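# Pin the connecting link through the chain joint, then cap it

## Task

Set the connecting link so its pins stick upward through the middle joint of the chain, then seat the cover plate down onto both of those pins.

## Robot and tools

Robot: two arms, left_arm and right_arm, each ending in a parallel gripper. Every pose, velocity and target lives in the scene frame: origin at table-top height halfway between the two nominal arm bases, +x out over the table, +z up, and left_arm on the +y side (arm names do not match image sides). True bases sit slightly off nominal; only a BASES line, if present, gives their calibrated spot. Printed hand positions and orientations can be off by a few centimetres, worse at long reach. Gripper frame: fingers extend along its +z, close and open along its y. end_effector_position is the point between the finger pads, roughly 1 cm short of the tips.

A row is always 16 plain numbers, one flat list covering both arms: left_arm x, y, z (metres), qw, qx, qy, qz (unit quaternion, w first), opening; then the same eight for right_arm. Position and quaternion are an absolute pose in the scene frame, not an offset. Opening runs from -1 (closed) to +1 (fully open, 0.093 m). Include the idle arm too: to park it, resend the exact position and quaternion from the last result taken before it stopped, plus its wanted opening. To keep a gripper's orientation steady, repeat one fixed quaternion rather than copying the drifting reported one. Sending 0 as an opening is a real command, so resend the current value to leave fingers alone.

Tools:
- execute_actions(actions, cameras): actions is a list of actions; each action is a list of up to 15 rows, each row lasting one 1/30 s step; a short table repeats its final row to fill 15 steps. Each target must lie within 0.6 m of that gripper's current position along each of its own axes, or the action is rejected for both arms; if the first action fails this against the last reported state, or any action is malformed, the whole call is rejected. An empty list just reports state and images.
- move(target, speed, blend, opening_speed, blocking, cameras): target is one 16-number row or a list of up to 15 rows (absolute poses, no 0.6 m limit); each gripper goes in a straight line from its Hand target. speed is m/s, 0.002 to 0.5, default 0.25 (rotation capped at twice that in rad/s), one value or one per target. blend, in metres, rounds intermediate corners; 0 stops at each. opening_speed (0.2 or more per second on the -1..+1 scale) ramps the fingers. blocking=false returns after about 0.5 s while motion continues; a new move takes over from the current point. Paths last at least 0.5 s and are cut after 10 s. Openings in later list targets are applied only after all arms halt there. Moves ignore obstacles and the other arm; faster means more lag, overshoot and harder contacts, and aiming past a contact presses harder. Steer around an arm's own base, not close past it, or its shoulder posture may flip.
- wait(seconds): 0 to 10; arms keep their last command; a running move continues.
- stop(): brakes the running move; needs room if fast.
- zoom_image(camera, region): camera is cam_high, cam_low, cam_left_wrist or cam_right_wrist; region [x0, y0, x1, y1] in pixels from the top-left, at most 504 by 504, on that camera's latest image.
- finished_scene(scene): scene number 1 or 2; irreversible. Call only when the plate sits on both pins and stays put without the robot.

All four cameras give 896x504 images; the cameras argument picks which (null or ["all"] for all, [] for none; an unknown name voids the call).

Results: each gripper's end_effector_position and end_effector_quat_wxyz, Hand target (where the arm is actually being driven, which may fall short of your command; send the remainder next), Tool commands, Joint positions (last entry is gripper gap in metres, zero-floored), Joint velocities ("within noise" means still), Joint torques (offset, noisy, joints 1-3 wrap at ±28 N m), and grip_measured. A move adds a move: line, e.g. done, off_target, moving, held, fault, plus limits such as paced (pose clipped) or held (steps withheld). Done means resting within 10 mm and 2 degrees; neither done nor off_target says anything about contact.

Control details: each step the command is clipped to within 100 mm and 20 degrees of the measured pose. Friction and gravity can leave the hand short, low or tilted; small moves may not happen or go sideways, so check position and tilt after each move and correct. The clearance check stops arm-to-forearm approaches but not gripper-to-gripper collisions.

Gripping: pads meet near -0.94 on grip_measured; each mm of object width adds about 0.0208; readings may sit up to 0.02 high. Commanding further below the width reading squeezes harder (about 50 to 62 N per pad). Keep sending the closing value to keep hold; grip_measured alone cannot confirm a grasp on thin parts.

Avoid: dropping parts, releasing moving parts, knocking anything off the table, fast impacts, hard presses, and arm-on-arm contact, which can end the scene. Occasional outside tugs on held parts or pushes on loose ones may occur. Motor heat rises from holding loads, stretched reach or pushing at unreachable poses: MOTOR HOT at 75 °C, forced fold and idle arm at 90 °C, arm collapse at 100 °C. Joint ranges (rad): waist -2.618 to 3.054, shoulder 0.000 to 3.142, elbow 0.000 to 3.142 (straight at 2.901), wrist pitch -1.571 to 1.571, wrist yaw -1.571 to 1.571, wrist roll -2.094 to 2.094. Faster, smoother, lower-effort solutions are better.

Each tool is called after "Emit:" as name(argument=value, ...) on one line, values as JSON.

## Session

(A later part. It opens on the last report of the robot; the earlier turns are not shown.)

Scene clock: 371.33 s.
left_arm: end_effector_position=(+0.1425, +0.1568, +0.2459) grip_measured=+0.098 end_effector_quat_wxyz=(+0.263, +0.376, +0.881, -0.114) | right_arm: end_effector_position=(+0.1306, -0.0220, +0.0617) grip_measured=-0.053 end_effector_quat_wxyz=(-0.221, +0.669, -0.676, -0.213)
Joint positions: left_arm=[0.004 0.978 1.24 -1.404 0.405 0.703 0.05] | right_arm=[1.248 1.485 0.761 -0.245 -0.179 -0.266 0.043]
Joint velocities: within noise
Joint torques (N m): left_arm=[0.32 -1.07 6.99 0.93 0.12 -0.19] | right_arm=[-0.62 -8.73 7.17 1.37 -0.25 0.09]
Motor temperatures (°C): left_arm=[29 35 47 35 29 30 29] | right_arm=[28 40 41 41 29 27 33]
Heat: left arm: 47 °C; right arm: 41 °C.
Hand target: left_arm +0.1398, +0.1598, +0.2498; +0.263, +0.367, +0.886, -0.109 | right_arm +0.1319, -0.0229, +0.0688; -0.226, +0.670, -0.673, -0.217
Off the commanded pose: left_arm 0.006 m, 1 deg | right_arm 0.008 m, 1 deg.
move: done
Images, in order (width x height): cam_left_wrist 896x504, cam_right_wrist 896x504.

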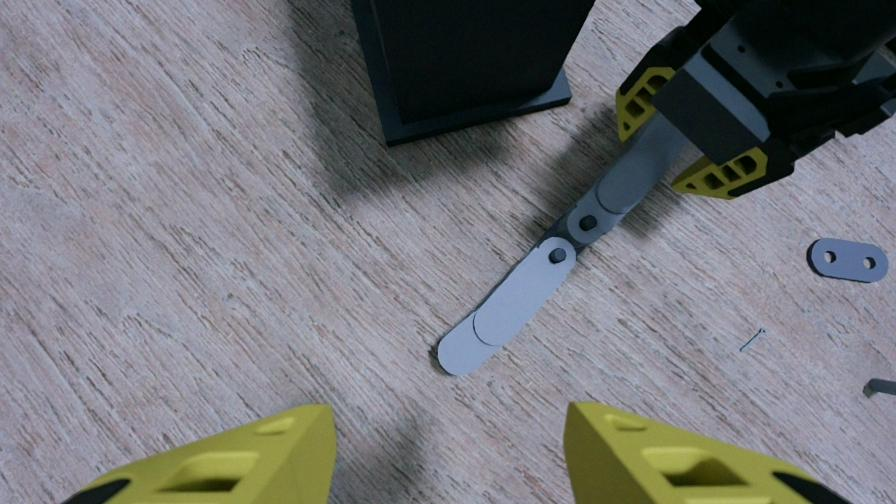

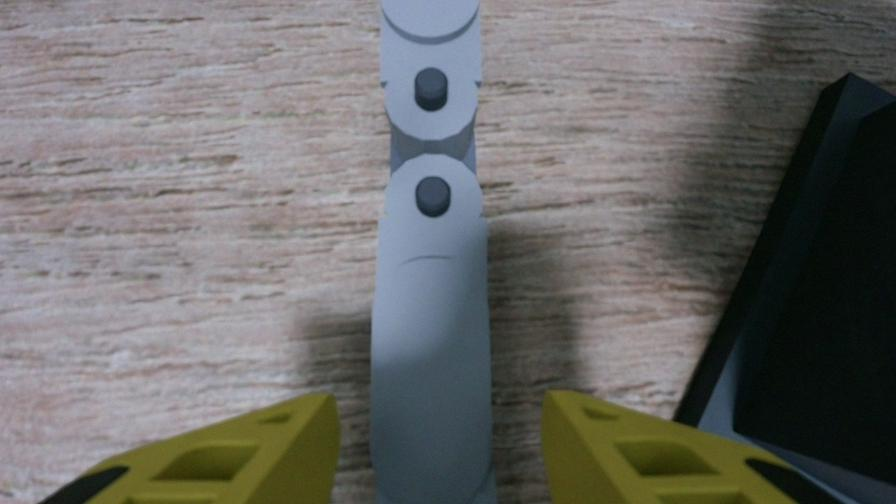

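Emit:
move(target=[[0.1399,0.1599,0.2499,0.263,0.367,0.886,-0.109,0.1, 0.1320,-0.0600,0.1300,0.1591,-0.6890,0.6890,0.1591,-0.05],[0.1399,0.1599,0.2499,0.263,0.367,0.886,-0.109,0.1, 0.0500,-0.1100,0.1800,0.1918,-0.5091,0.8308,0.1175,-0.05],[0.1399,0.1599,0.2499,0.263,0.367,0.886,-0.109,0.1, -0.0600,-0.1100,0.1600,0.2139,-0.3011,0.9267,0.0695,-0.05]], speed=[0.1,0.15,0.15], blend=[0.02,0.02,0])

Scene clock: 378.20 s.
left_arm: end_effector_position=(+0.1425, +0.1568, +0.2459) grip_measured=+0.098 end_effector_quat_wxyz=(+0.263, +0.376, +0.881, -0.114) | right_arm: end_effector_position=(-0.0571, -0.1127, +0.1580) grip_measured=-0.053 end_effector_quat_wxyz=(+0.211, -0.303, +0.927, +0.069)
Joint positions: left_arm=[0.004 0.978 1.24 -1.404 0.405 0.703 0.05] | right_arm=[2.22 1.547 1.332 -1.36 0.448 1.581 0.043]
Joint velocities: within noise
Joint torques (N m): left_arm=[0.32 -1.07 6.99 0.92 0.13 -0.19] | right_arm=[0.4 -4.92 8.21 0.27 0.29 0.27]
Motor temperatures (°C): left_arm=[29 35 47 35 29 30 29] | right_arm=[28 40 41 40 29 27 33]
Heat: left arm: 47 °C; right arm: 41 °C.
Hand target: left_arm +0.1398, +0.1598, +0.2498; +0.263, +0.367, +0.886, -0.109 | right_arm -0.0600, -0.1100, +0.1599; +0.214, -0.301, +0.927, +0.070
Off the commanded pose: left_arm 0.006 m, 1 deg | right_arm 0.004 m, 0 deg.
move: done

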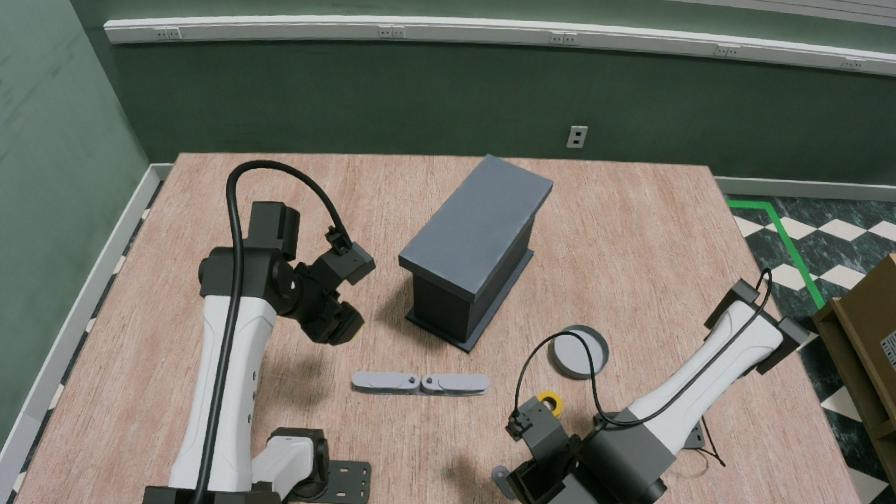

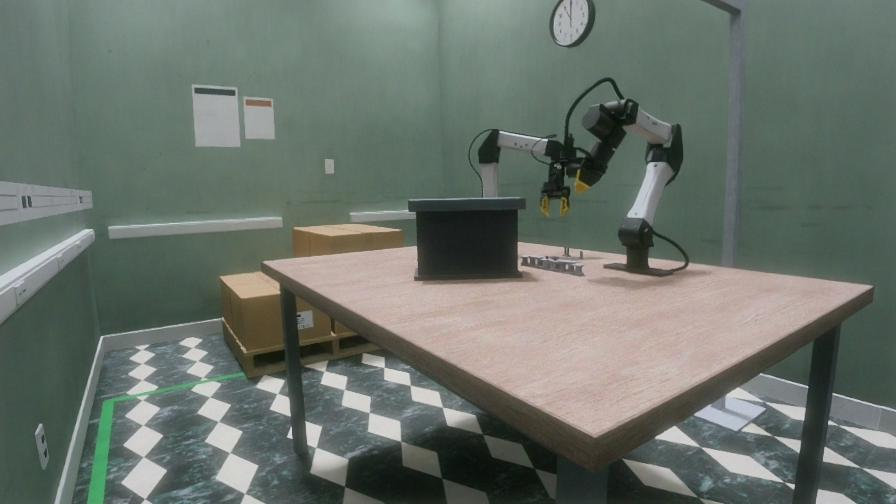

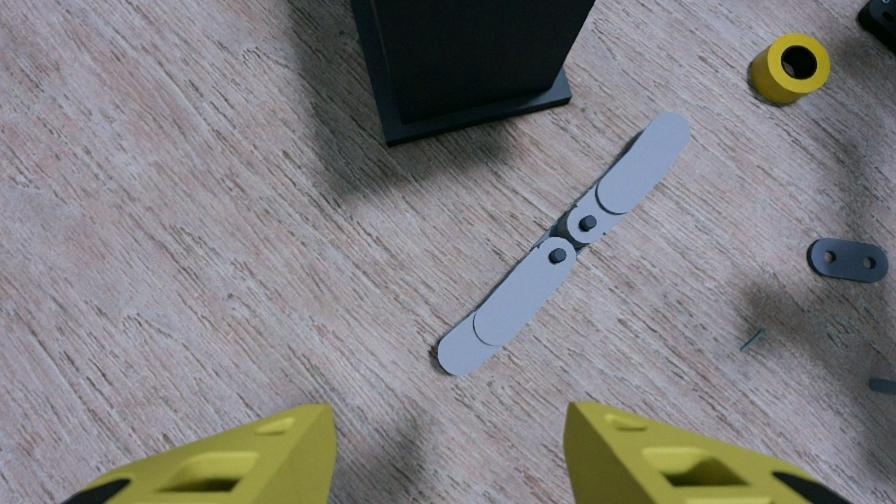

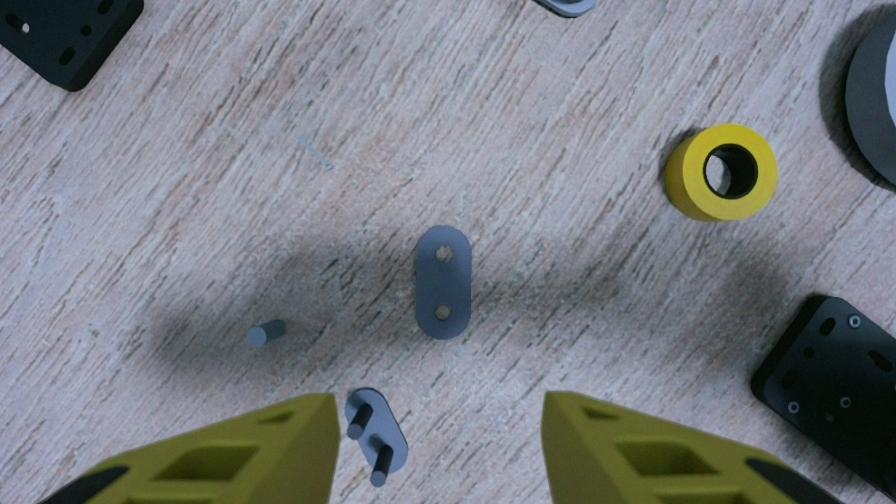

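Emit:
move(target=[0.1399,0.1599,0.2499,0.263,0.367,0.886,-0.109,0.1, -0.0490,-0.1000,0.0700,0.2148,-0.2898,0.9303,0.0669,0.0], speed=0.1, cameras=["cam_left_wrist","cam_right_wrist"])

Scene clock: 381.13 s.
left_arm: end_effector_position=(+0.1425, +0.1568, +0.2459) grip_measured=+0.098 end_effector_quat_wxyz=(+0.263, +0.376, +0.881, -0.114) | right_arm: end_effector_position=(-0.0524, -0.0998, +0.0763) grip_measured=-0.003 end_effector_quat_wxyz=(+0.210, -0.287, +0.931, +0.076)
Joint positions: left_arm=[0.004 0.978 1.24 -1.404 0.405 0.703 0.05] | right_arm=[2.18 1.609 1.065 -1.005 0.45 1.568 0.045]
Joint velocities: within noise
Joint torques (N m): left_arm=[0.29 -1.07 6.98 0.92 0.12 -0.19] | right_arm=[-0.62 -5.57 5.19 0.49 0.26 0.07]
Motor temperatures (°C): left_arm=[29 35 48 35 29 30 29] | right_arm=[28 40 41 40 29 27 33]
Heat: left arm: 48 °C; right arm: 41 °C.
Hand target: left_arm +0.1398, +0.1598, +0.2498; +0.263, +0.367, +0.886, -0.109 | right_arm -0.0490, -0.1002, +0.0701; +0.215, -0.290, +0.930, +0.067
Off the commanded pose: left_arm 0.006 m, 1 deg | right_arm 0.007 m, 1 deg.
move: done
Images, in order (width x height): cam_left_wrist 896x504, cam_right_wrist 896x504.

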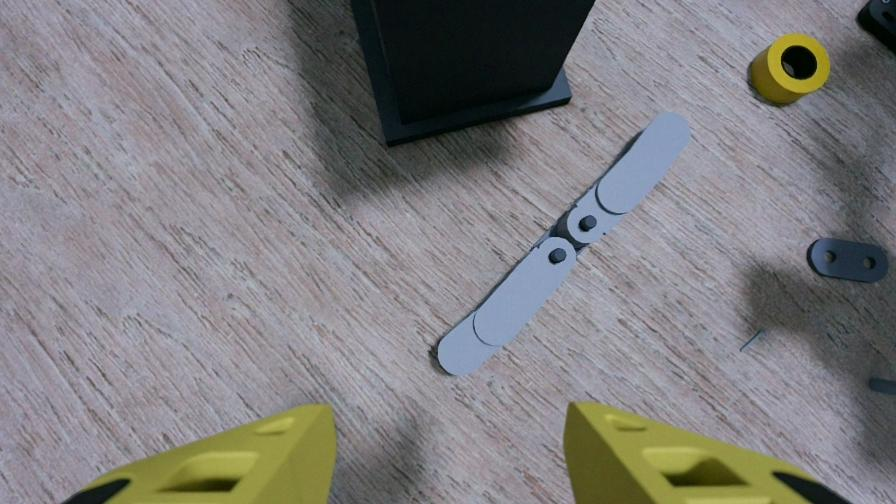

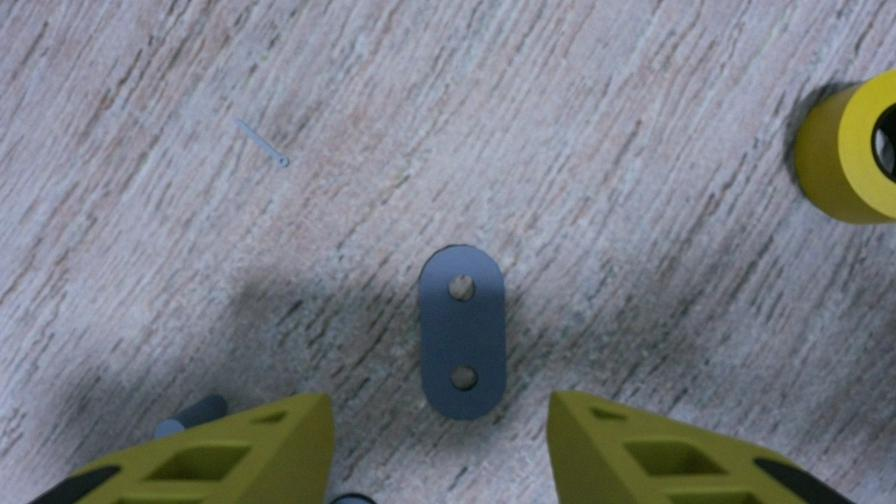

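Emit:
move(target=[0.1399,0.1599,0.2499,0.263,0.367,0.886,-0.109,0.1, -0.0430,-0.1025,0.0430,0.2154,-0.3132,0.9227,0.0648,0.0], speed=0.06, cameras=["cam_right_wrist"])

Scene clock: 383.70 s.
left_arm: end_effector_position=(+0.1425, +0.1568, +0.2459) grip_measured=+0.098 end_effector_quat_wxyz=(+0.263, +0.376, +0.881, -0.114) | right_arm: end_effector_position=(-0.0469, -0.1013, +0.0496) grip_measured=-0.003 end_effector_quat_wxyz=(+0.211, -0.310, +0.924, +0.075)
Joint positions: left_arm=[0.004 0.978 1.24 -1.404 0.405 0.703 0.05] | right_arm=[2.166 1.621 0.964 -0.876 0.45 1.501 0.045]
Joint velocities: within noise
Joint torques (N m): left_arm=[0.32 -1.07 6.98 0.92 0.13 -0.19] | right_arm=[-0.62 -5.41 4.96 0.5 0.26 0.07]
Motor temperatures (°C): left_arm=[29 35 48 35 29 30 29] | right_arm=[28 40 41 39 29 27 33]
Heat: left arm: 48 °C; right arm: 41 °C.
Hand target: left_arm +0.1398, +0.1598, +0.2498; +0.263, +0.367, +0.886, -0.109 | right_arm -0.0430, -0.1026, +0.0432; +0.215, -0.313, +0.923, +0.065
Off the commanded pose: left_arm 0.006 m, 1 deg | right_arm 0.008 m, 1 deg.
move: done
Images, in order (width x height): cam_right_wrist 896x504.

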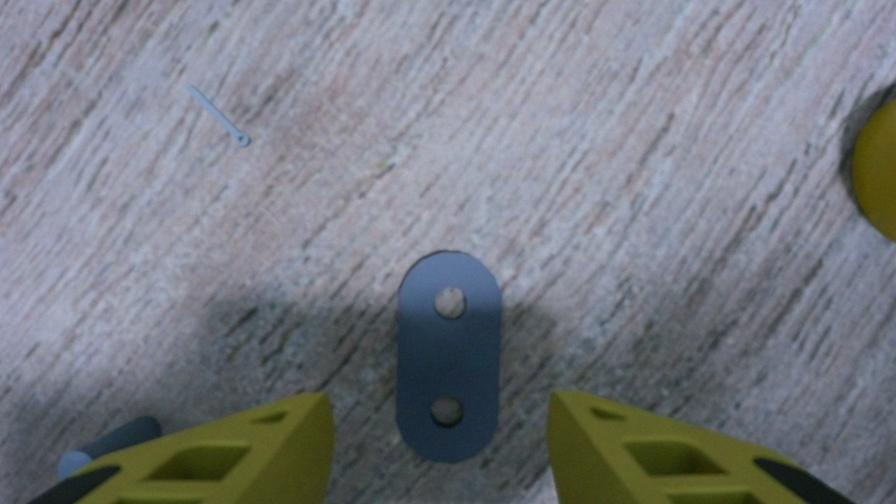

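Emit:
move(target=[0.1399,0.1599,0.2499,0.263,0.367,0.886,-0.109,0.1, -0.0396,-0.1020,0.0180,0.2175,-0.2971,0.9280,0.0573,0.0], speed=0.05, cameras=["cam_right_wrist"])

Scene clock: 386.50 s.
left_arm: end_effector_position=(+0.1425, +0.1568, +0.2459) grip_measured=+0.098 end_effector_quat_wxyz=(+0.263, +0.376, +0.881, -0.114) | right_arm: end_effector_position=(-0.0440, -0.1003, +0.0247) grip_measured=-0.003 end_effector_quat_wxyz=(+0.214, -0.303, +0.926, +0.066)
Joint positions: left_arm=[0.004 0.978 1.24 -1.404 0.405 0.703 0.05] | right_arm=[2.155 1.683 0.922 -0.791 0.45 1.51 0.045]
Joint velocities: within noise
Joint torques (N m): left_arm=[0.32 -1.09 6.98 0.92 0.13 -0.19] | right_arm=[-0.62 -5.63 4.67 0.46 0.26 0.24]
Motor temperatures (°C): left_arm=[29 35 48 35 29 30 29] | right_arm=[28 40 41 39 30 27 32]
Heat: left arm: 48 °C; right arm: 41 °C.
Hand target: left_arm +0.1398, +0.1598, +0.2498; +0.263, +0.367, +0.886, -0.109 | right_arm -0.0397, -0.1022, +0.0182; +0.217, -0.297, +0.928, +0.057
Off the commanded pose: left_arm 0.006 m, 1 deg | right_arm 0.008 m, 1 deg.
move: done
Images, in order (width x height): cam_right_wrist 896x504.

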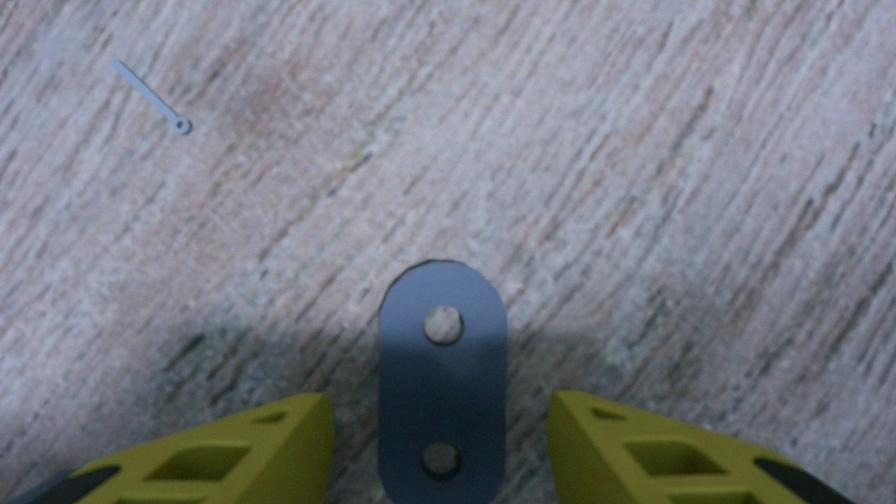

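Emit:
move(target=[0.1399,0.1599,0.2499,0.263,0.367,0.886,-0.109,0.1, -0.0392,-0.1024,0.0090,0.2175,-0.2971,0.9280,0.0573,0.0], speed=0.03, cameras=["cam_right_wrist"])

Scene clock: 387.87 s.
left_arm: end_effector_position=(+0.1425, +0.1568, +0.2459) grip_measured=+0.098 end_effector_quat_wxyz=(+0.263, +0.376, +0.881, -0.114) | right_arm: end_effector_position=(-0.0440, -0.1002, +0.0160) grip_measured=-0.003 end_effector_quat_wxyz=(+0.213, -0.303, +0.926, +0.067)
Joint positions: left_arm=[0.004 0.978 1.24 -1.404 0.405 0.703 0.05] | right_arm=[2.155 1.7 0.901 -0.751 0.45 1.511 0.045]
Joint velocities: within noise
Joint torques (N m): left_arm=[0.31 -1.11 7.01 0.92 0.12 -0.19] | right_arm=[-0.65 -5.59 4.52 0.51 0.26 0.25]
Motor temperatures (°C): left_arm=[29 35 48 35 29 30 29] | right_arm=[28 40 41 38 30 27 32]
Heat: left arm: 48 °C; right arm: 41 °C.
Hand target: left_arm +0.1398, +0.1598, +0.2498; +0.263, +0.367, +0.886, -0.109 | right_arm -0.0392, -0.1026, +0.0092; +0.217, -0.297, +0.928, +0.057
Off the commanded pose: left_arm 0.006 m, 1 deg | right_arm 0.009 m, 1 deg.
move: done
Images, in order (width x height): cam_right_wrist 896x504.

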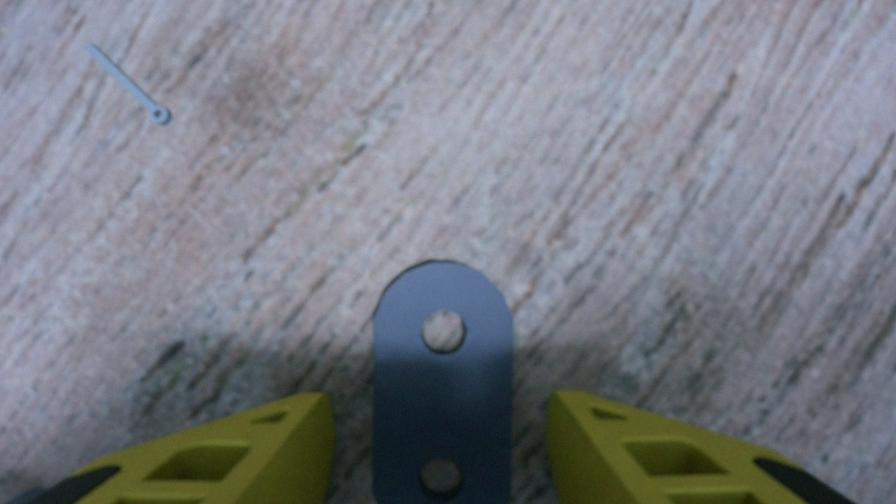

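Emit:
move(target=[[0.1399,0.1599,0.2499,0.263,0.367,0.886,-0.109,0.1, -0.0384,-0.1017,0.0070,0.2175,-0.2971,0.9280,0.0573,0.0],[0.1399,0.1599,0.2499,0.263,0.367,0.886,-0.109,0.1, -0.0384,-0.1017,0.0070,0.2175,-0.2971,0.9280,0.0573,-0.55]], speed=0.03, opening_speed=0.6, cameras=["cam_right_wrist"])

Scene clock: 390.27 s.
left_arm: end_effector_position=(+0.1425, +0.1568, +0.2459) grip_measured=+0.098 end_effector_quat_wxyz=(+0.263, +0.376, +0.881, -0.114) | right_arm: end_effector_position=(-0.0441, -0.0978, +0.0161) grip_measured=-0.547 end_effector_quat_wxyz=(+0.212, -0.300, +0.927, +0.071)
Joint positions: left_arm=[0.004 0.978 1.24 -1.404 0.405 0.703 0.05] | right_arm=[2.151 1.7 0.901 -0.741 0.45 1.511 0.019]
Joint velocities: within noise
Joint torques (N m): left_arm=[0.31 -1.07 6.98 0.92 0.13 -0.2] | right_arm=[-0.62 -5.2 4.21 0.49 0.26 0.2]
Motor temperatures (°C): left_arm=[29 34 48 35 29 30 29] | right_arm=[28 40 40 38 30 27 32]
Heat: left arm: 48 °C; right arm: 40 °C.
Hand target: left_arm +0.1398, +0.1598, +0.2498; +0.263, +0.367, +0.886, -0.109 | right_arm -0.0384, -0.1019, +0.0074; +0.217, -0.297, +0.928, +0.057
Off the commanded pose: left_arm 0.006 m, 1 deg | right_arm 0.011 m, 2 deg.
move: off_target (right_arm); target 2's new opening was sent with right_arm's hand 0.011 m and 2 deg from that target
Images, in order (width x height): cam_right_wrist 896x504.

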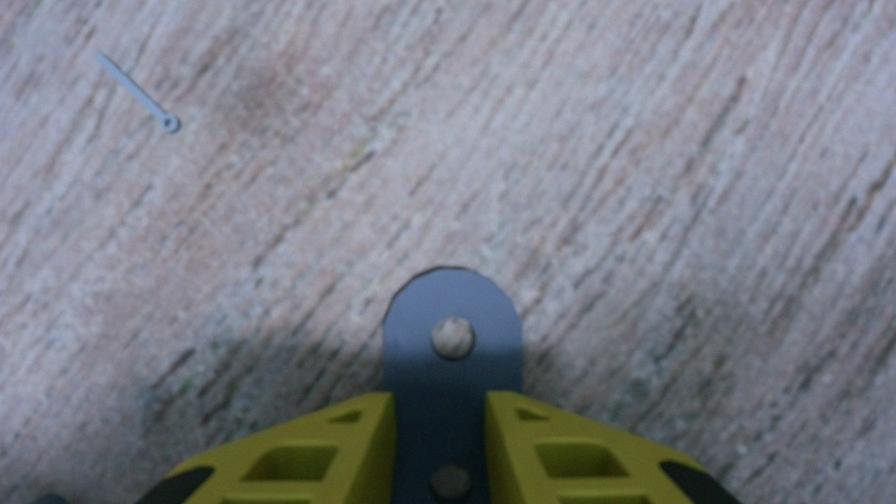

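Emit:
move(target=[[0.1399,0.1599,0.2499,0.263,0.367,0.886,-0.109,0.1, -0.0384,-0.1030,0.0070,0.2175,-0.2971,0.9280,0.0573,0.0],[0.1399,0.1599,0.2499,0.263,0.367,0.886,-0.109,0.1, -0.0384,-0.1025,0.0025,0.2175,-0.2971,0.9280,0.0573,0.0]], speed=0.03, opening_speed=0.6, cameras=["cam_right_wrist"])

Scene clock: 392.53 s.
left_arm: end_effector_position=(+0.1425, +0.1568, +0.2459) grip_measured=+0.098 end_effector_quat_wxyz=(+0.263, +0.376, +0.881, -0.114) | right_arm: end_effector_position=(-0.0421, -0.0997, +0.0114) grip_measured=-0.003 end_effector_quat_wxyz=(+0.215, -0.300, +0.927, +0.067)
Joint positions: left_arm=[0.004 0.978 1.24 -1.404 0.405 0.703 0.05] | right_arm=[2.151 1.709 0.889 -0.729 0.455 1.511 0.045]
Joint velocities: within noise
Joint torques (N m): left_arm=[0.32 -1.1 6.98 0.92 0.13 -0.19] | right_arm=[-0.5 -5.27 4.21 0.54 0.22 0.22]
Motor temperatures (°C): left_arm=[29 34 48 35 29 30 29] | right_arm=[28 40 40 38 30 27 32]
Heat: left arm: 48 °C; right arm: 40 °C.
Hand target: left_arm +0.1398, +0.1598, +0.2498; +0.263, +0.367, +0.886, -0.109 | right_arm -0.0384, -0.1027, +0.0029; +0.217, -0.297, +0.928, +0.057
Off the commanded pose: left_arm 0.006 m, 1 deg | right_arm 0.010 m, 1 deg.
move: done
Images, in order (width x height): cam_right_wrist 896x504.

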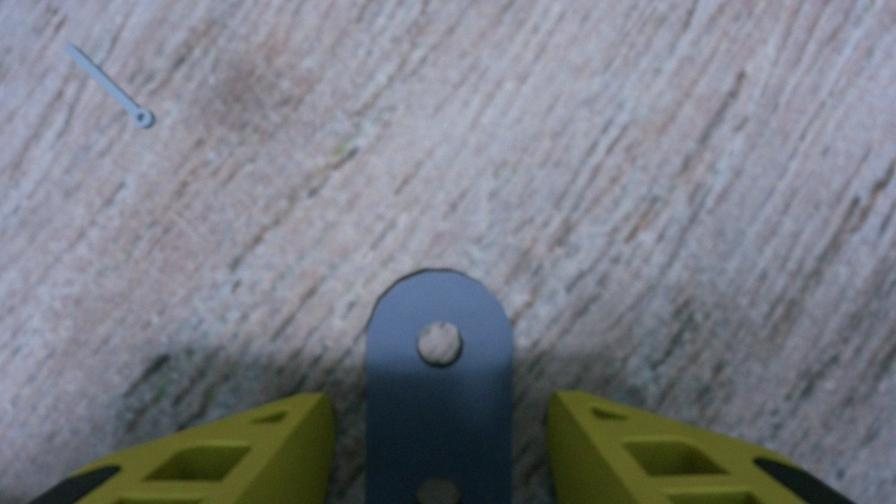

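Emit:
move(target=[[0.1399,0.1599,0.2499,0.263,0.367,0.886,-0.109,0.1, -0.0384,-0.1030,0.0005,0.2175,-0.2971,0.9280,0.0573,0.0],[0.1399,0.1599,0.2499,0.263,0.367,0.886,-0.109,0.1, -0.0384,-0.1030,0.0005,0.2175,-0.2971,0.9280,0.0573,-0.55]], speed=0.03, opening_speed=0.6, cameras=["cam_right_wrist"])

Scene clock: 395.10 s.
left_arm: end_effector_position=(+0.1425, +0.1568, +0.2459) grip_measured=+0.098 end_effector_quat_wxyz=(+0.263, +0.376, +0.881, -0.114) | right_arm: end_effector_position=(-0.0409, -0.0990, +0.0113) grip_measured=-0.458 end_effector_quat_wxyz=(+0.220, -0.300, +0.926, +0.069)
Joint positions: left_arm=[0.004 0.978 1.24 -1.404 0.405 0.703 0.05] | right_arm=[2.151 1.709 0.885 -0.722 0.464 1.511 0.023]
Joint velocities: within noise
Joint torques (N m): left_arm=[0.31 -1.09 6.99 0.92 0.13 -0.19] | right_arm=[-0.43 -4.93 4.1 0.56 0.14 0.24]
Motor temperatures (°C): left_arm=[29 34 48 35 29 30 29] | right_arm=[28 40 40 38 30 27 32]
Heat: left arm: 48 °C; right arm: 40 °C.
Hand target: left_arm +0.1398, +0.1598, +0.2498; +0.263, +0.367, +0.886, -0.109 | right_arm -0.0383, -0.1033, +0.0010; +0.217, -0.297, +0.928, +0.057
Off the commanded pose: left_arm 0.006 m, 1 deg | right_arm 0.012 m, 1 deg.
move: off_target (right_arm); target 2's new opening was sent with right_arm's hand 0.012 m and 1 deg from that target
Images, in order (width x height): cam_right_wrist 896x504.

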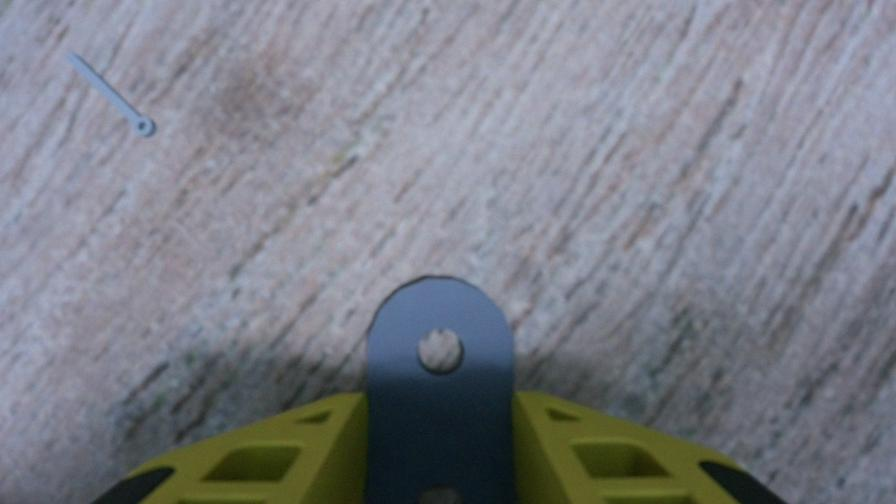

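Emit:
move(target=[0.1399,0.1599,0.2499,0.263,0.367,0.886,-0.109,0.1, -0.0384,-0.1030,0.0700,0.2175,-0.2971,0.9280,0.0573,-0.55], speed=0.08, cameras=["cam_right_wrist"])

Scene clock: 397.03 s.
left_arm: end_effector_position=(+0.1425, +0.1568, +0.2459) grip_measured=+0.098 end_effector_quat_wxyz=(+0.263, +0.376, +0.881, -0.114) | right_arm: end_effector_position=(-0.0360, -0.1074, +0.0596) grip_measured=-0.458 end_effector_quat_wxyz=(+0.225, -0.306, +0.924, +0.042)
Joint positions: left_arm=[0.004 0.978 1.24 -1.404 0.405 0.703 0.05] | right_arm=[2.151 1.629 1.012 -0.987 0.461 1.511 0.023]
Joint velocities: within noise
Joint torques (N m): left_arm=[0.31 -1.06 6.99 0.92 0.13 -0.2] | right_arm=[-0.47 -9.42 7.69 0.23 0.17 0.23]
Motor temperatures (°C): left_arm=[29 34 48 35 29 30 29] | right_arm=[28 40 40 37 30 27 33]
Heat: left arm: 48 °C; right arm: 40 °C.
Hand target: left_arm +0.1398, +0.1598, +0.2498; +0.263, +0.367, +0.886, -0.109 | right_arm -0.0383, -0.1031, +0.0699; +0.217, -0.297, +0.928, +0.057
Off the commanded pose: left_arm 0.006 m, 1 deg | right_arm 0.012 m, 2 deg.
move: off_target (right_arm)
Images, in order (width x height): cam_right_wrist 896x504.

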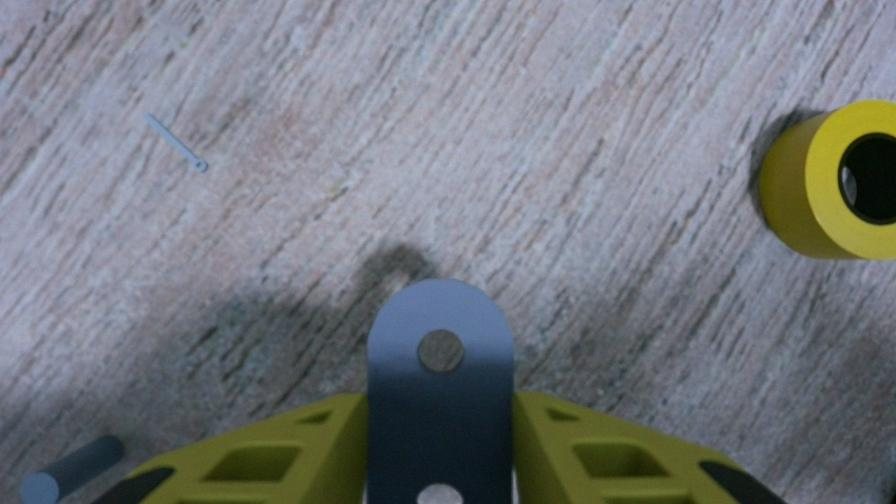

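Emit:
move(target=[[0.1399,0.1859,0.2499,0.263,0.367,0.886,-0.109,0.1, 0.0200,-0.1000,0.1300,0.1995,-0.5070,0.8290,0.1180,-0.55],[0.1399,0.1859,0.2499,0.263,0.367,0.886,-0.109,0.1, 0.1100,-0.0200,0.1350,0.1665,-0.6936,0.6815,0.1636,-0.55],[0.1399,0.1859,0.2499,0.263,0.367,0.886,-0.109,0.1, 0.1290,0.0450,0.1150,0.1665,-0.6936,0.6815,0.1636,-0.55]], speed=[0.12,0.12,0.08], blend=[0.02,0.02,0])

Scene clock: 403.90 s.
left_arm: end_effector_position=(+0.1410, +0.1867, +0.2463) grip_measured=+0.098 end_effector_quat_wxyz=(+0.263, +0.364, +0.888, -0.104) | right_arm: end_effector_position=(+0.1250, +0.0366, +0.1118) grip_measured=-0.458 end_effector_quat_wxyz=(-0.160, +0.694, -0.684, -0.157)
Joint positions: left_arm=[0.217 0.997 1.262 -1.484 0.463 0.894 0.05] | right_arm=[1.337 1.729 1.312 -0.713 -0.103 -0.232 0.023]
Joint velocities: within noise
Joint torques (N m): left_arm=[0.32 0.24 6.97 0.76 0.39 0.12] | right_arm=[-0.64 -7.6 9.37 1.31 -0.24 0.05]
Motor temperatures (°C): left_arm=[29 34 48 35 29 30 29] | right_arm=[28 40 40 37 30 27 33]
Heat: left arm: 48 °C; right arm: 40 °C.
Hand target: left_arm +0.1399, +0.1858, +0.2499; +0.263, +0.367, +0.886, -0.109 | right_arm +0.1290, +0.0447, +0.1150; -0.167, +0.694, -0.682, -0.163
Off the commanded pose: left_arm 0.004 m, 1 deg | right_arm 0.010 m, 1 deg.
move: done

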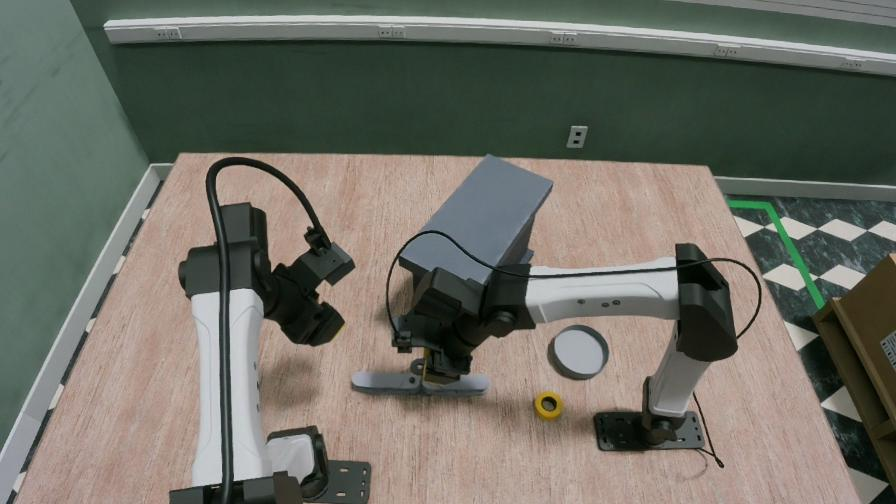

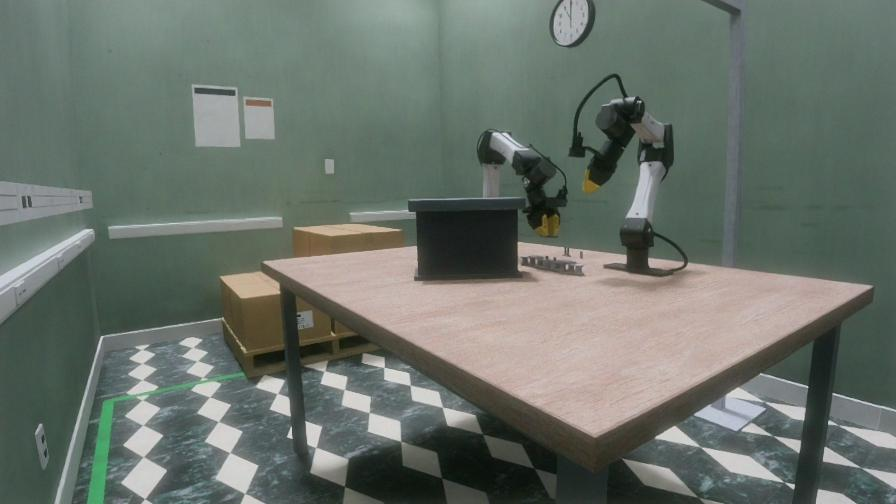

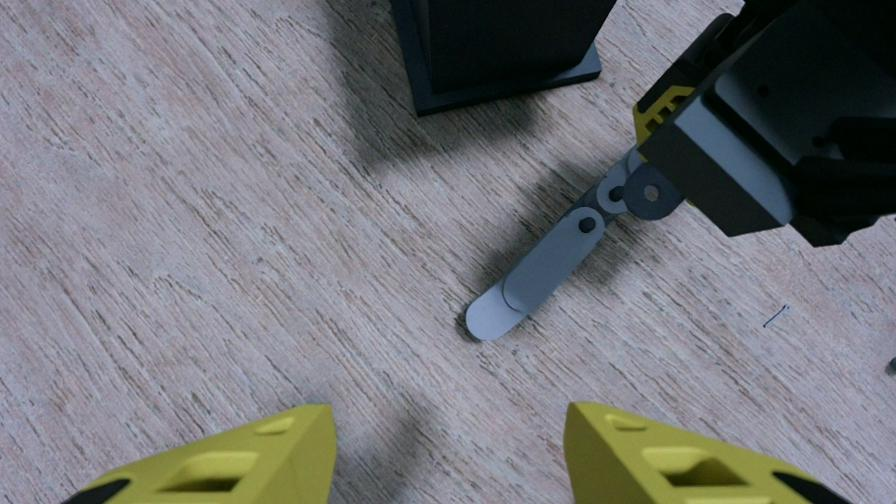

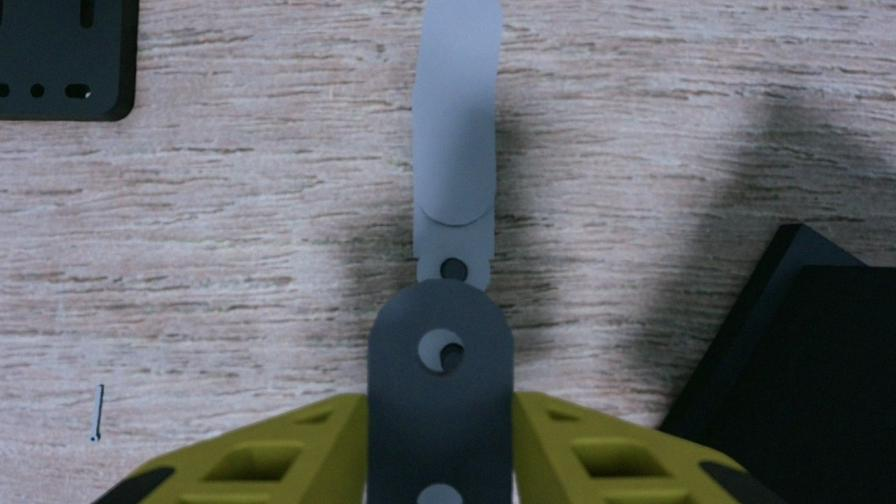

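Emit:
move(target=[0.1399,0.1859,0.2499,0.263,0.367,0.886,-0.109,0.1, 0.1325,0.0570,0.0850,0.1713,-0.6924,0.6803,0.1684,-0.55], speed=0.06, cameras=["cam_right_wrist"])

Emit:
zoom_image(camera="cam_right_wrist", region=[350, 200, 550, 504])

Scene clock: 406.13 s.
left_arm: end_effector_position=(+0.1410, +0.1867, +0.2463) grip_measured=+0.098 end_effector_quat_wxyz=(+0.263, +0.364, +0.888, -0.104) | right_arm: end_effector_position=(+0.1296, +0.0585, +0.0954) grip_measured=-0.458 end_effector_quat_wxyz=(-0.180, +0.691, -0.679, -0.171)
Joint positions: left_arm=[0.217 0.997 1.262 -1.484 0.463 0.894 0.05] | right_arm=[1.337 1.79 1.298 -0.588 -0.108 -0.233 0.023]
Joint velocities: within noise
Joint torques (N m): left_arm=[0.31 0.23 6.99 0.76 0.39 0.11] | right_arm=[-0.84 -8.2 6.13 1.41 -0.24 0.08]
Motor temperatures (°C): left_arm=[29 34 48 35 29 30 29] | right_arm=[28 40 40 38 30 27 33]
Heat: left arm: 48 °C; right arm: 40 °C.
Hand target: left_arm +0.1399, +0.1859, +0.2499; +0.263, +0.367, +0.886, -0.109 | right_arm +0.1324, +0.0568, +0.0852; -0.171, +0.692, -0.680, -0.168
Off the commanded pose: left_arm 0.004 m, 1 deg | right_arm 0.011 m, 1 deg.
move: off_target (right_arm)
Images, in order (width x height): cam_right_wrist 896x504.

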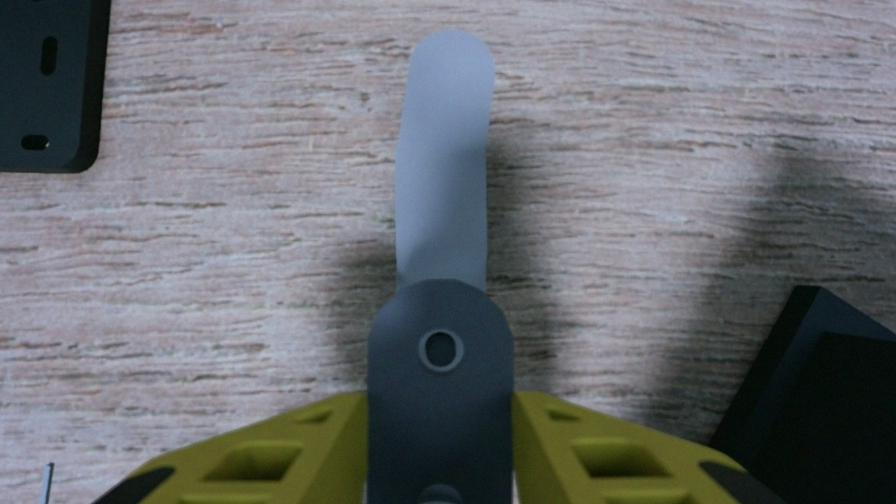

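Scaled by 1.658 from the camera's 896x504 image, which has a finer 1280x720 frame.

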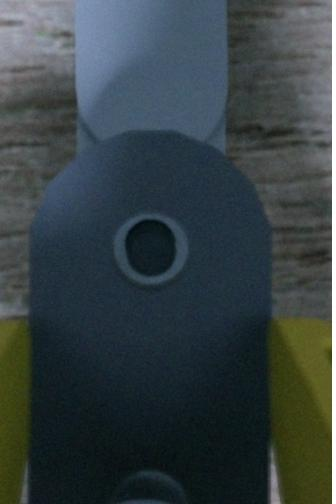

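Emit:
move(target=[0.1399,0.1859,0.2499,0.263,0.367,0.886,-0.109,0.1, 0.1318,0.0475,0.0760,0.1617,-0.6947,0.6827,0.1589,-0.55], speed=0.05, cameras=["cam_right_wrist"])

Emit:
zoom_image(camera="cam_right_wrist", region=[350, 200, 550, 504])

Scene clock: 407.67 s.
left_arm: end_effector_position=(+0.1410, +0.1867, +0.2463) grip_measured=+0.098 end_effector_quat_wxyz=(+0.263, +0.364, +0.888, -0.104) | right_arm: end_effector_position=(+0.1295, +0.0503, +0.0847) grip_measured=-0.458 end_effector_quat_wxyz=(-0.169, +0.693, -0.682, -0.164)
Joint positions: left_arm=[0.217 0.997 1.262 -1.484 0.463 0.894 0.05] | right_arm=[1.333 1.79 1.267 -0.585 -0.108 -0.237 0.023]
Joint velocities: within noise
Joint torques (N m): left_arm=[0.32 0.25 6.99 0.76 0.39 0.11] | right_arm=[-0.64 -8.68 5.96 1.34 -0.19 0.06]
Motor temperatures (°C): left_arm=[29 34 48 35 29 30 29] | right_arm=[28 40 40 38 30 27 33]
Heat: left arm: 48 °C; right arm: 40 °C.
Hand target: left_arm +0.1399, +0.1859, +0.2499; +0.263, +0.367, +0.886, -0.109 | right_arm +0.1317, +0.0473, +0.0761; -0.162, +0.695, -0.683, -0.159
Off the commanded pose: left_arm 0.004 m, 1 deg | right_arm 0.009 m, 1 deg.
move: done
Images, in order (width x height): cam_right_wrist 896x504.

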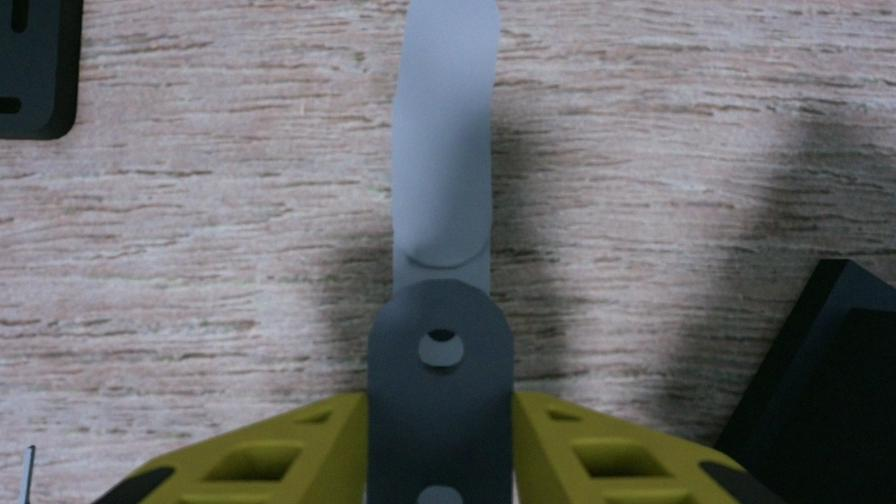

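Scaled by 1.658 from the camera's 896x504 image, which has a finer 1280x720 frame.

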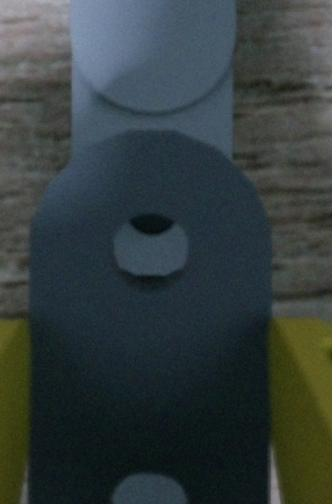

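Emit:
move(target=[0.1399,0.1859,0.2499,0.263,0.367,0.886,-0.109,0.1, 0.1315,0.0450,0.0640,0.1617,-0.6947,0.6827,0.1589,-0.55], speed=0.04, cameras=["cam_right_wrist"])

Emit:
zoom_image(camera="cam_right_wrist", region=[350, 200, 550, 504])

Scene clock: 409.20 s.
left_arm: end_effector_position=(+0.1410, +0.1867, +0.2463) grip_measured=+0.098 end_effector_quat_wxyz=(+0.263, +0.364, +0.888, -0.104) | right_arm: end_effector_position=(+0.1288, +0.0475, +0.0746) grip_measured=-0.458 end_effector_quat_wxyz=(-0.170, +0.693, -0.681, -0.164)
Joint positions: left_arm=[0.217 0.997 1.262 -1.484 0.463 0.894 0.05] | right_arm=[1.333 1.79 1.224 -0.54 -0.108 -0.238 0.023]
Joint velocities: within noise
Joint torques (N m): left_arm=[0.35 0.25 6.98 0.76 0.4 0.11] | right_arm=[-0.7 -8.06 5.89 1.35 -0.19 0.07]
Motor temperatures (°C): left_arm=[29 34 48 35 29 30 29] | right_arm=[28 40 40 38 29 27 33]
Heat: left arm: 48 °C; right arm: 40 °C.
Hand target: left_arm +0.1399, +0.1859, +0.2499; +0.263, +0.367, +0.886, -0.109 | right_arm +0.1314, +0.0448, +0.0642; -0.162, +0.695, -0.683, -0.159
Off the commanded pose: left_arm 0.004 m, 1 deg | right_arm 0.011 m, 1 deg.
move: off_target (right_arm)
Images, in order (width x height): cam_right_wrist 896x504.

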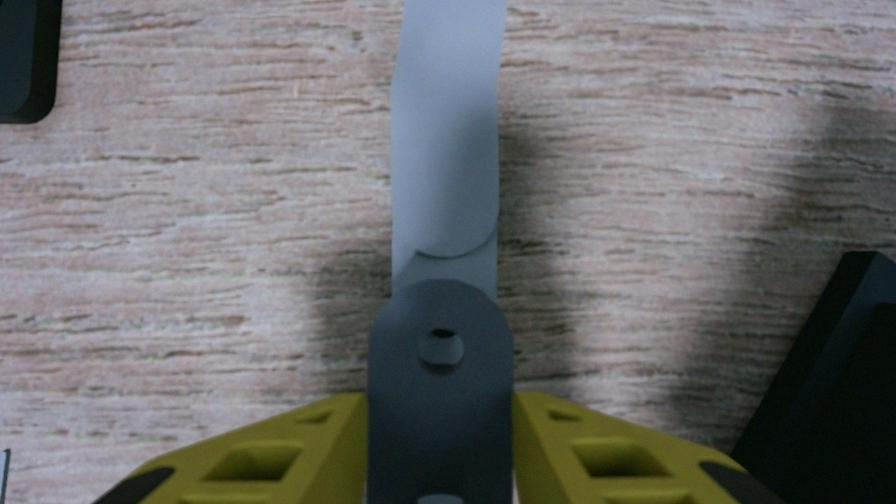

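Scaled by 1.658 from the camera's 896x504 image, which has a finer 1280x720 frame.

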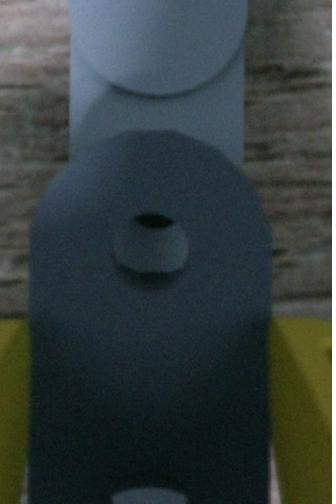

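Emit:
move(target=[0.1399,0.1859,0.2499,0.263,0.367,0.886,-0.109,0.1, 0.1317,0.0460,0.0540,0.1617,-0.6947,0.6827,0.1589,-0.55], speed=0.04, cameras=["cam_right_wrist"])

Emit:
zoom_image(camera="cam_right_wrist", region=[350, 200, 550, 504])

Scene clock: 410.53 s.
left_arm: end_effector_position=(+0.1410, +0.1867, +0.2463) grip_measured=+0.098 end_effector_quat_wxyz=(+0.263, +0.364, +0.888, -0.104) | right_arm: end_effector_position=(+0.1291, +0.0487, +0.0650) grip_measured=-0.458 end_effector_quat_wxyz=(-0.170, +0.693, -0.681, -0.164)
Joint positions: left_arm=[0.217 0.997 1.262 -1.484 0.463 0.894 0.05] | right_arm=[1.333 1.806 1.204 -0.503 -0.108 -0.238 0.023]
Joint velocities: within noise
Joint torques (N m): left_arm=[0.32 0.24 6.99 0.76 0.4 0.11] | right_arm=[-0.69 -7.98 5.85 1.38 -0.2 0.07]
Motor temperatures (°C): left_arm=[29 34 48 35 29 30 29] | right_arm=[28 40 40 38 29 27 33]
Heat: left arm: 48 °C; right arm: 40 °C.
Hand target: left_arm +0.1399, +0.1859, +0.2499; +0.263, +0.367, +0.886, -0.109 | right_arm +0.1316, +0.0457, +0.0542; -0.162, +0.695, -0.683, -0.159
Off the commanded pose: left_arm 0.004 m, 1 deg | right_arm 0.012 m, 1 deg.
move: off_target (right_arm)
Images, in order (width x height): cam_right_wrist 896x504.

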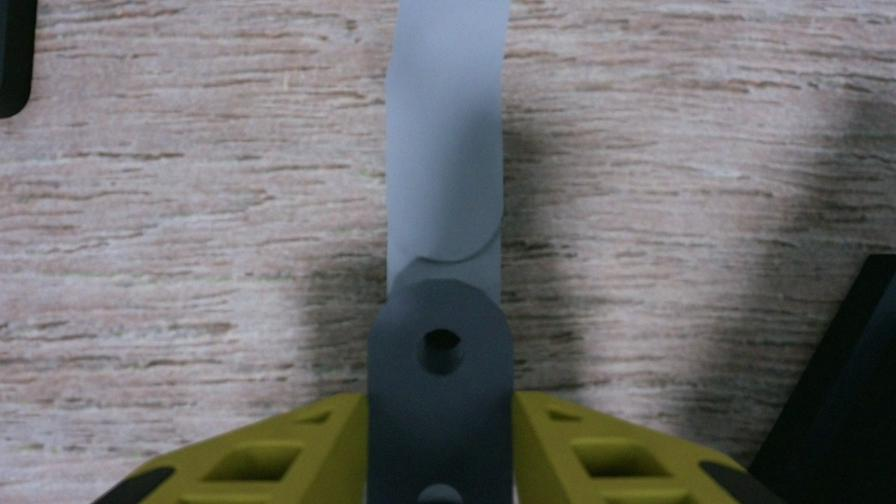

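Scaled by 1.658 from the camera's 896x504 image, which has a finer 1280x720 frame.

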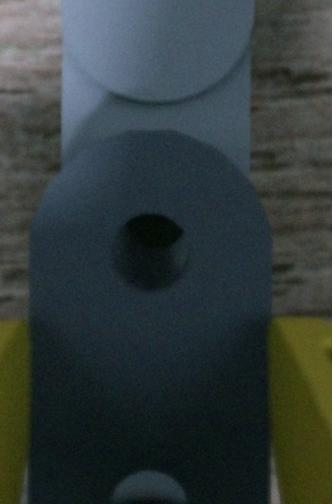

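Emit:
move(target=[0.1399,0.1859,0.2499,0.263,0.367,0.886,-0.109,0.1, 0.1323,0.0460,0.0440,0.1617,-0.6947,0.6827,0.1589,-0.55], speed=0.04, cameras=["cam_right_wrist"])

Emit:
zoom_image(camera="cam_right_wrist", region=[350, 200, 550, 504])

Scene clock: 412.00 s.
left_arm: end_effector_position=(+0.1410, +0.1867, +0.2463) grip_measured=+0.098 end_effector_quat_wxyz=(+0.263, +0.364, +0.888, -0.104) | right_arm: end_effector_position=(+0.1292, +0.0490, +0.0550) grip_measured=-0.458 end_effector_quat_wxyz=(-0.170, +0.694, -0.681, -0.164)
Joint positions: left_arm=[0.217 0.997 1.262 -1.484 0.463 0.894 0.05] | right_arm=[1.333 1.822 1.181 -0.464 -0.108 -0.239 0.023]
Joint velocities: within noise
Joint torques (N m): left_arm=[0.32 0.25 6.99 0.75 0.4 0.11] | right_arm=[-0.8 -8.05 5.78 1.38 -0.2 0.08]
Motor temperatures (°C): left_arm=[29 34 48 35 29 30 29] | right_arm=[28 40 40 38 29 27 33]
Heat: left arm: 48 °C; right arm: 40 °C.
Hand target: left_arm +0.1399, +0.1859, +0.2499; +0.263, +0.367, +0.886, -0.109 | right_arm +0.1322, +0.0457, +0.0442; -0.162, +0.695, -0.683, -0.159
Off the commanded pose: left_arm 0.004 m, 1 deg | right_arm 0.012 m, 1 deg.
move: off_target (right_arm)
Images, in order (width x height): cam_right_wrist 896x504.

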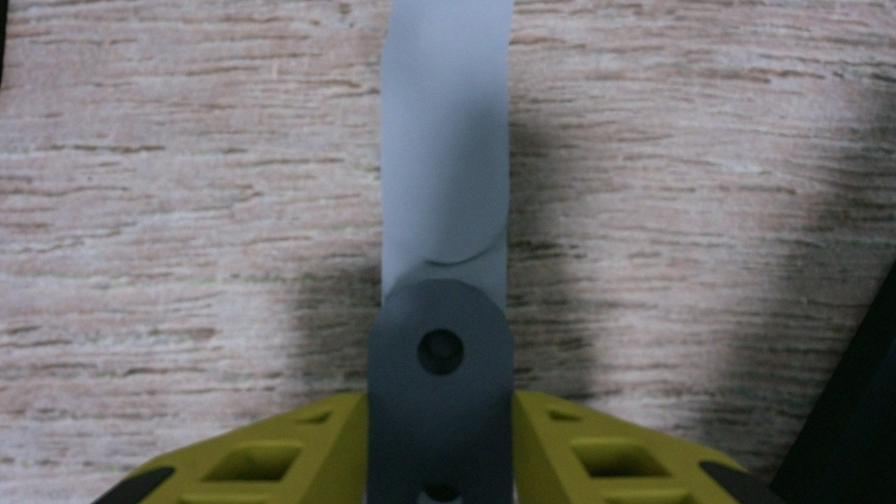

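Scaled by 1.658 from the camera's 896x504 image, which has a finer 1280x720 frame.

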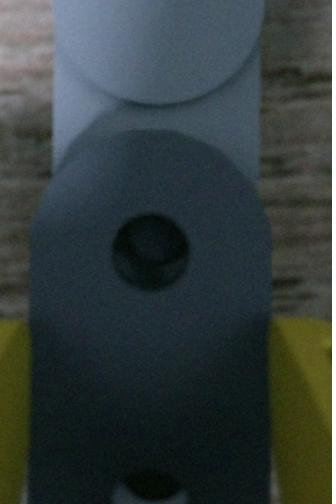

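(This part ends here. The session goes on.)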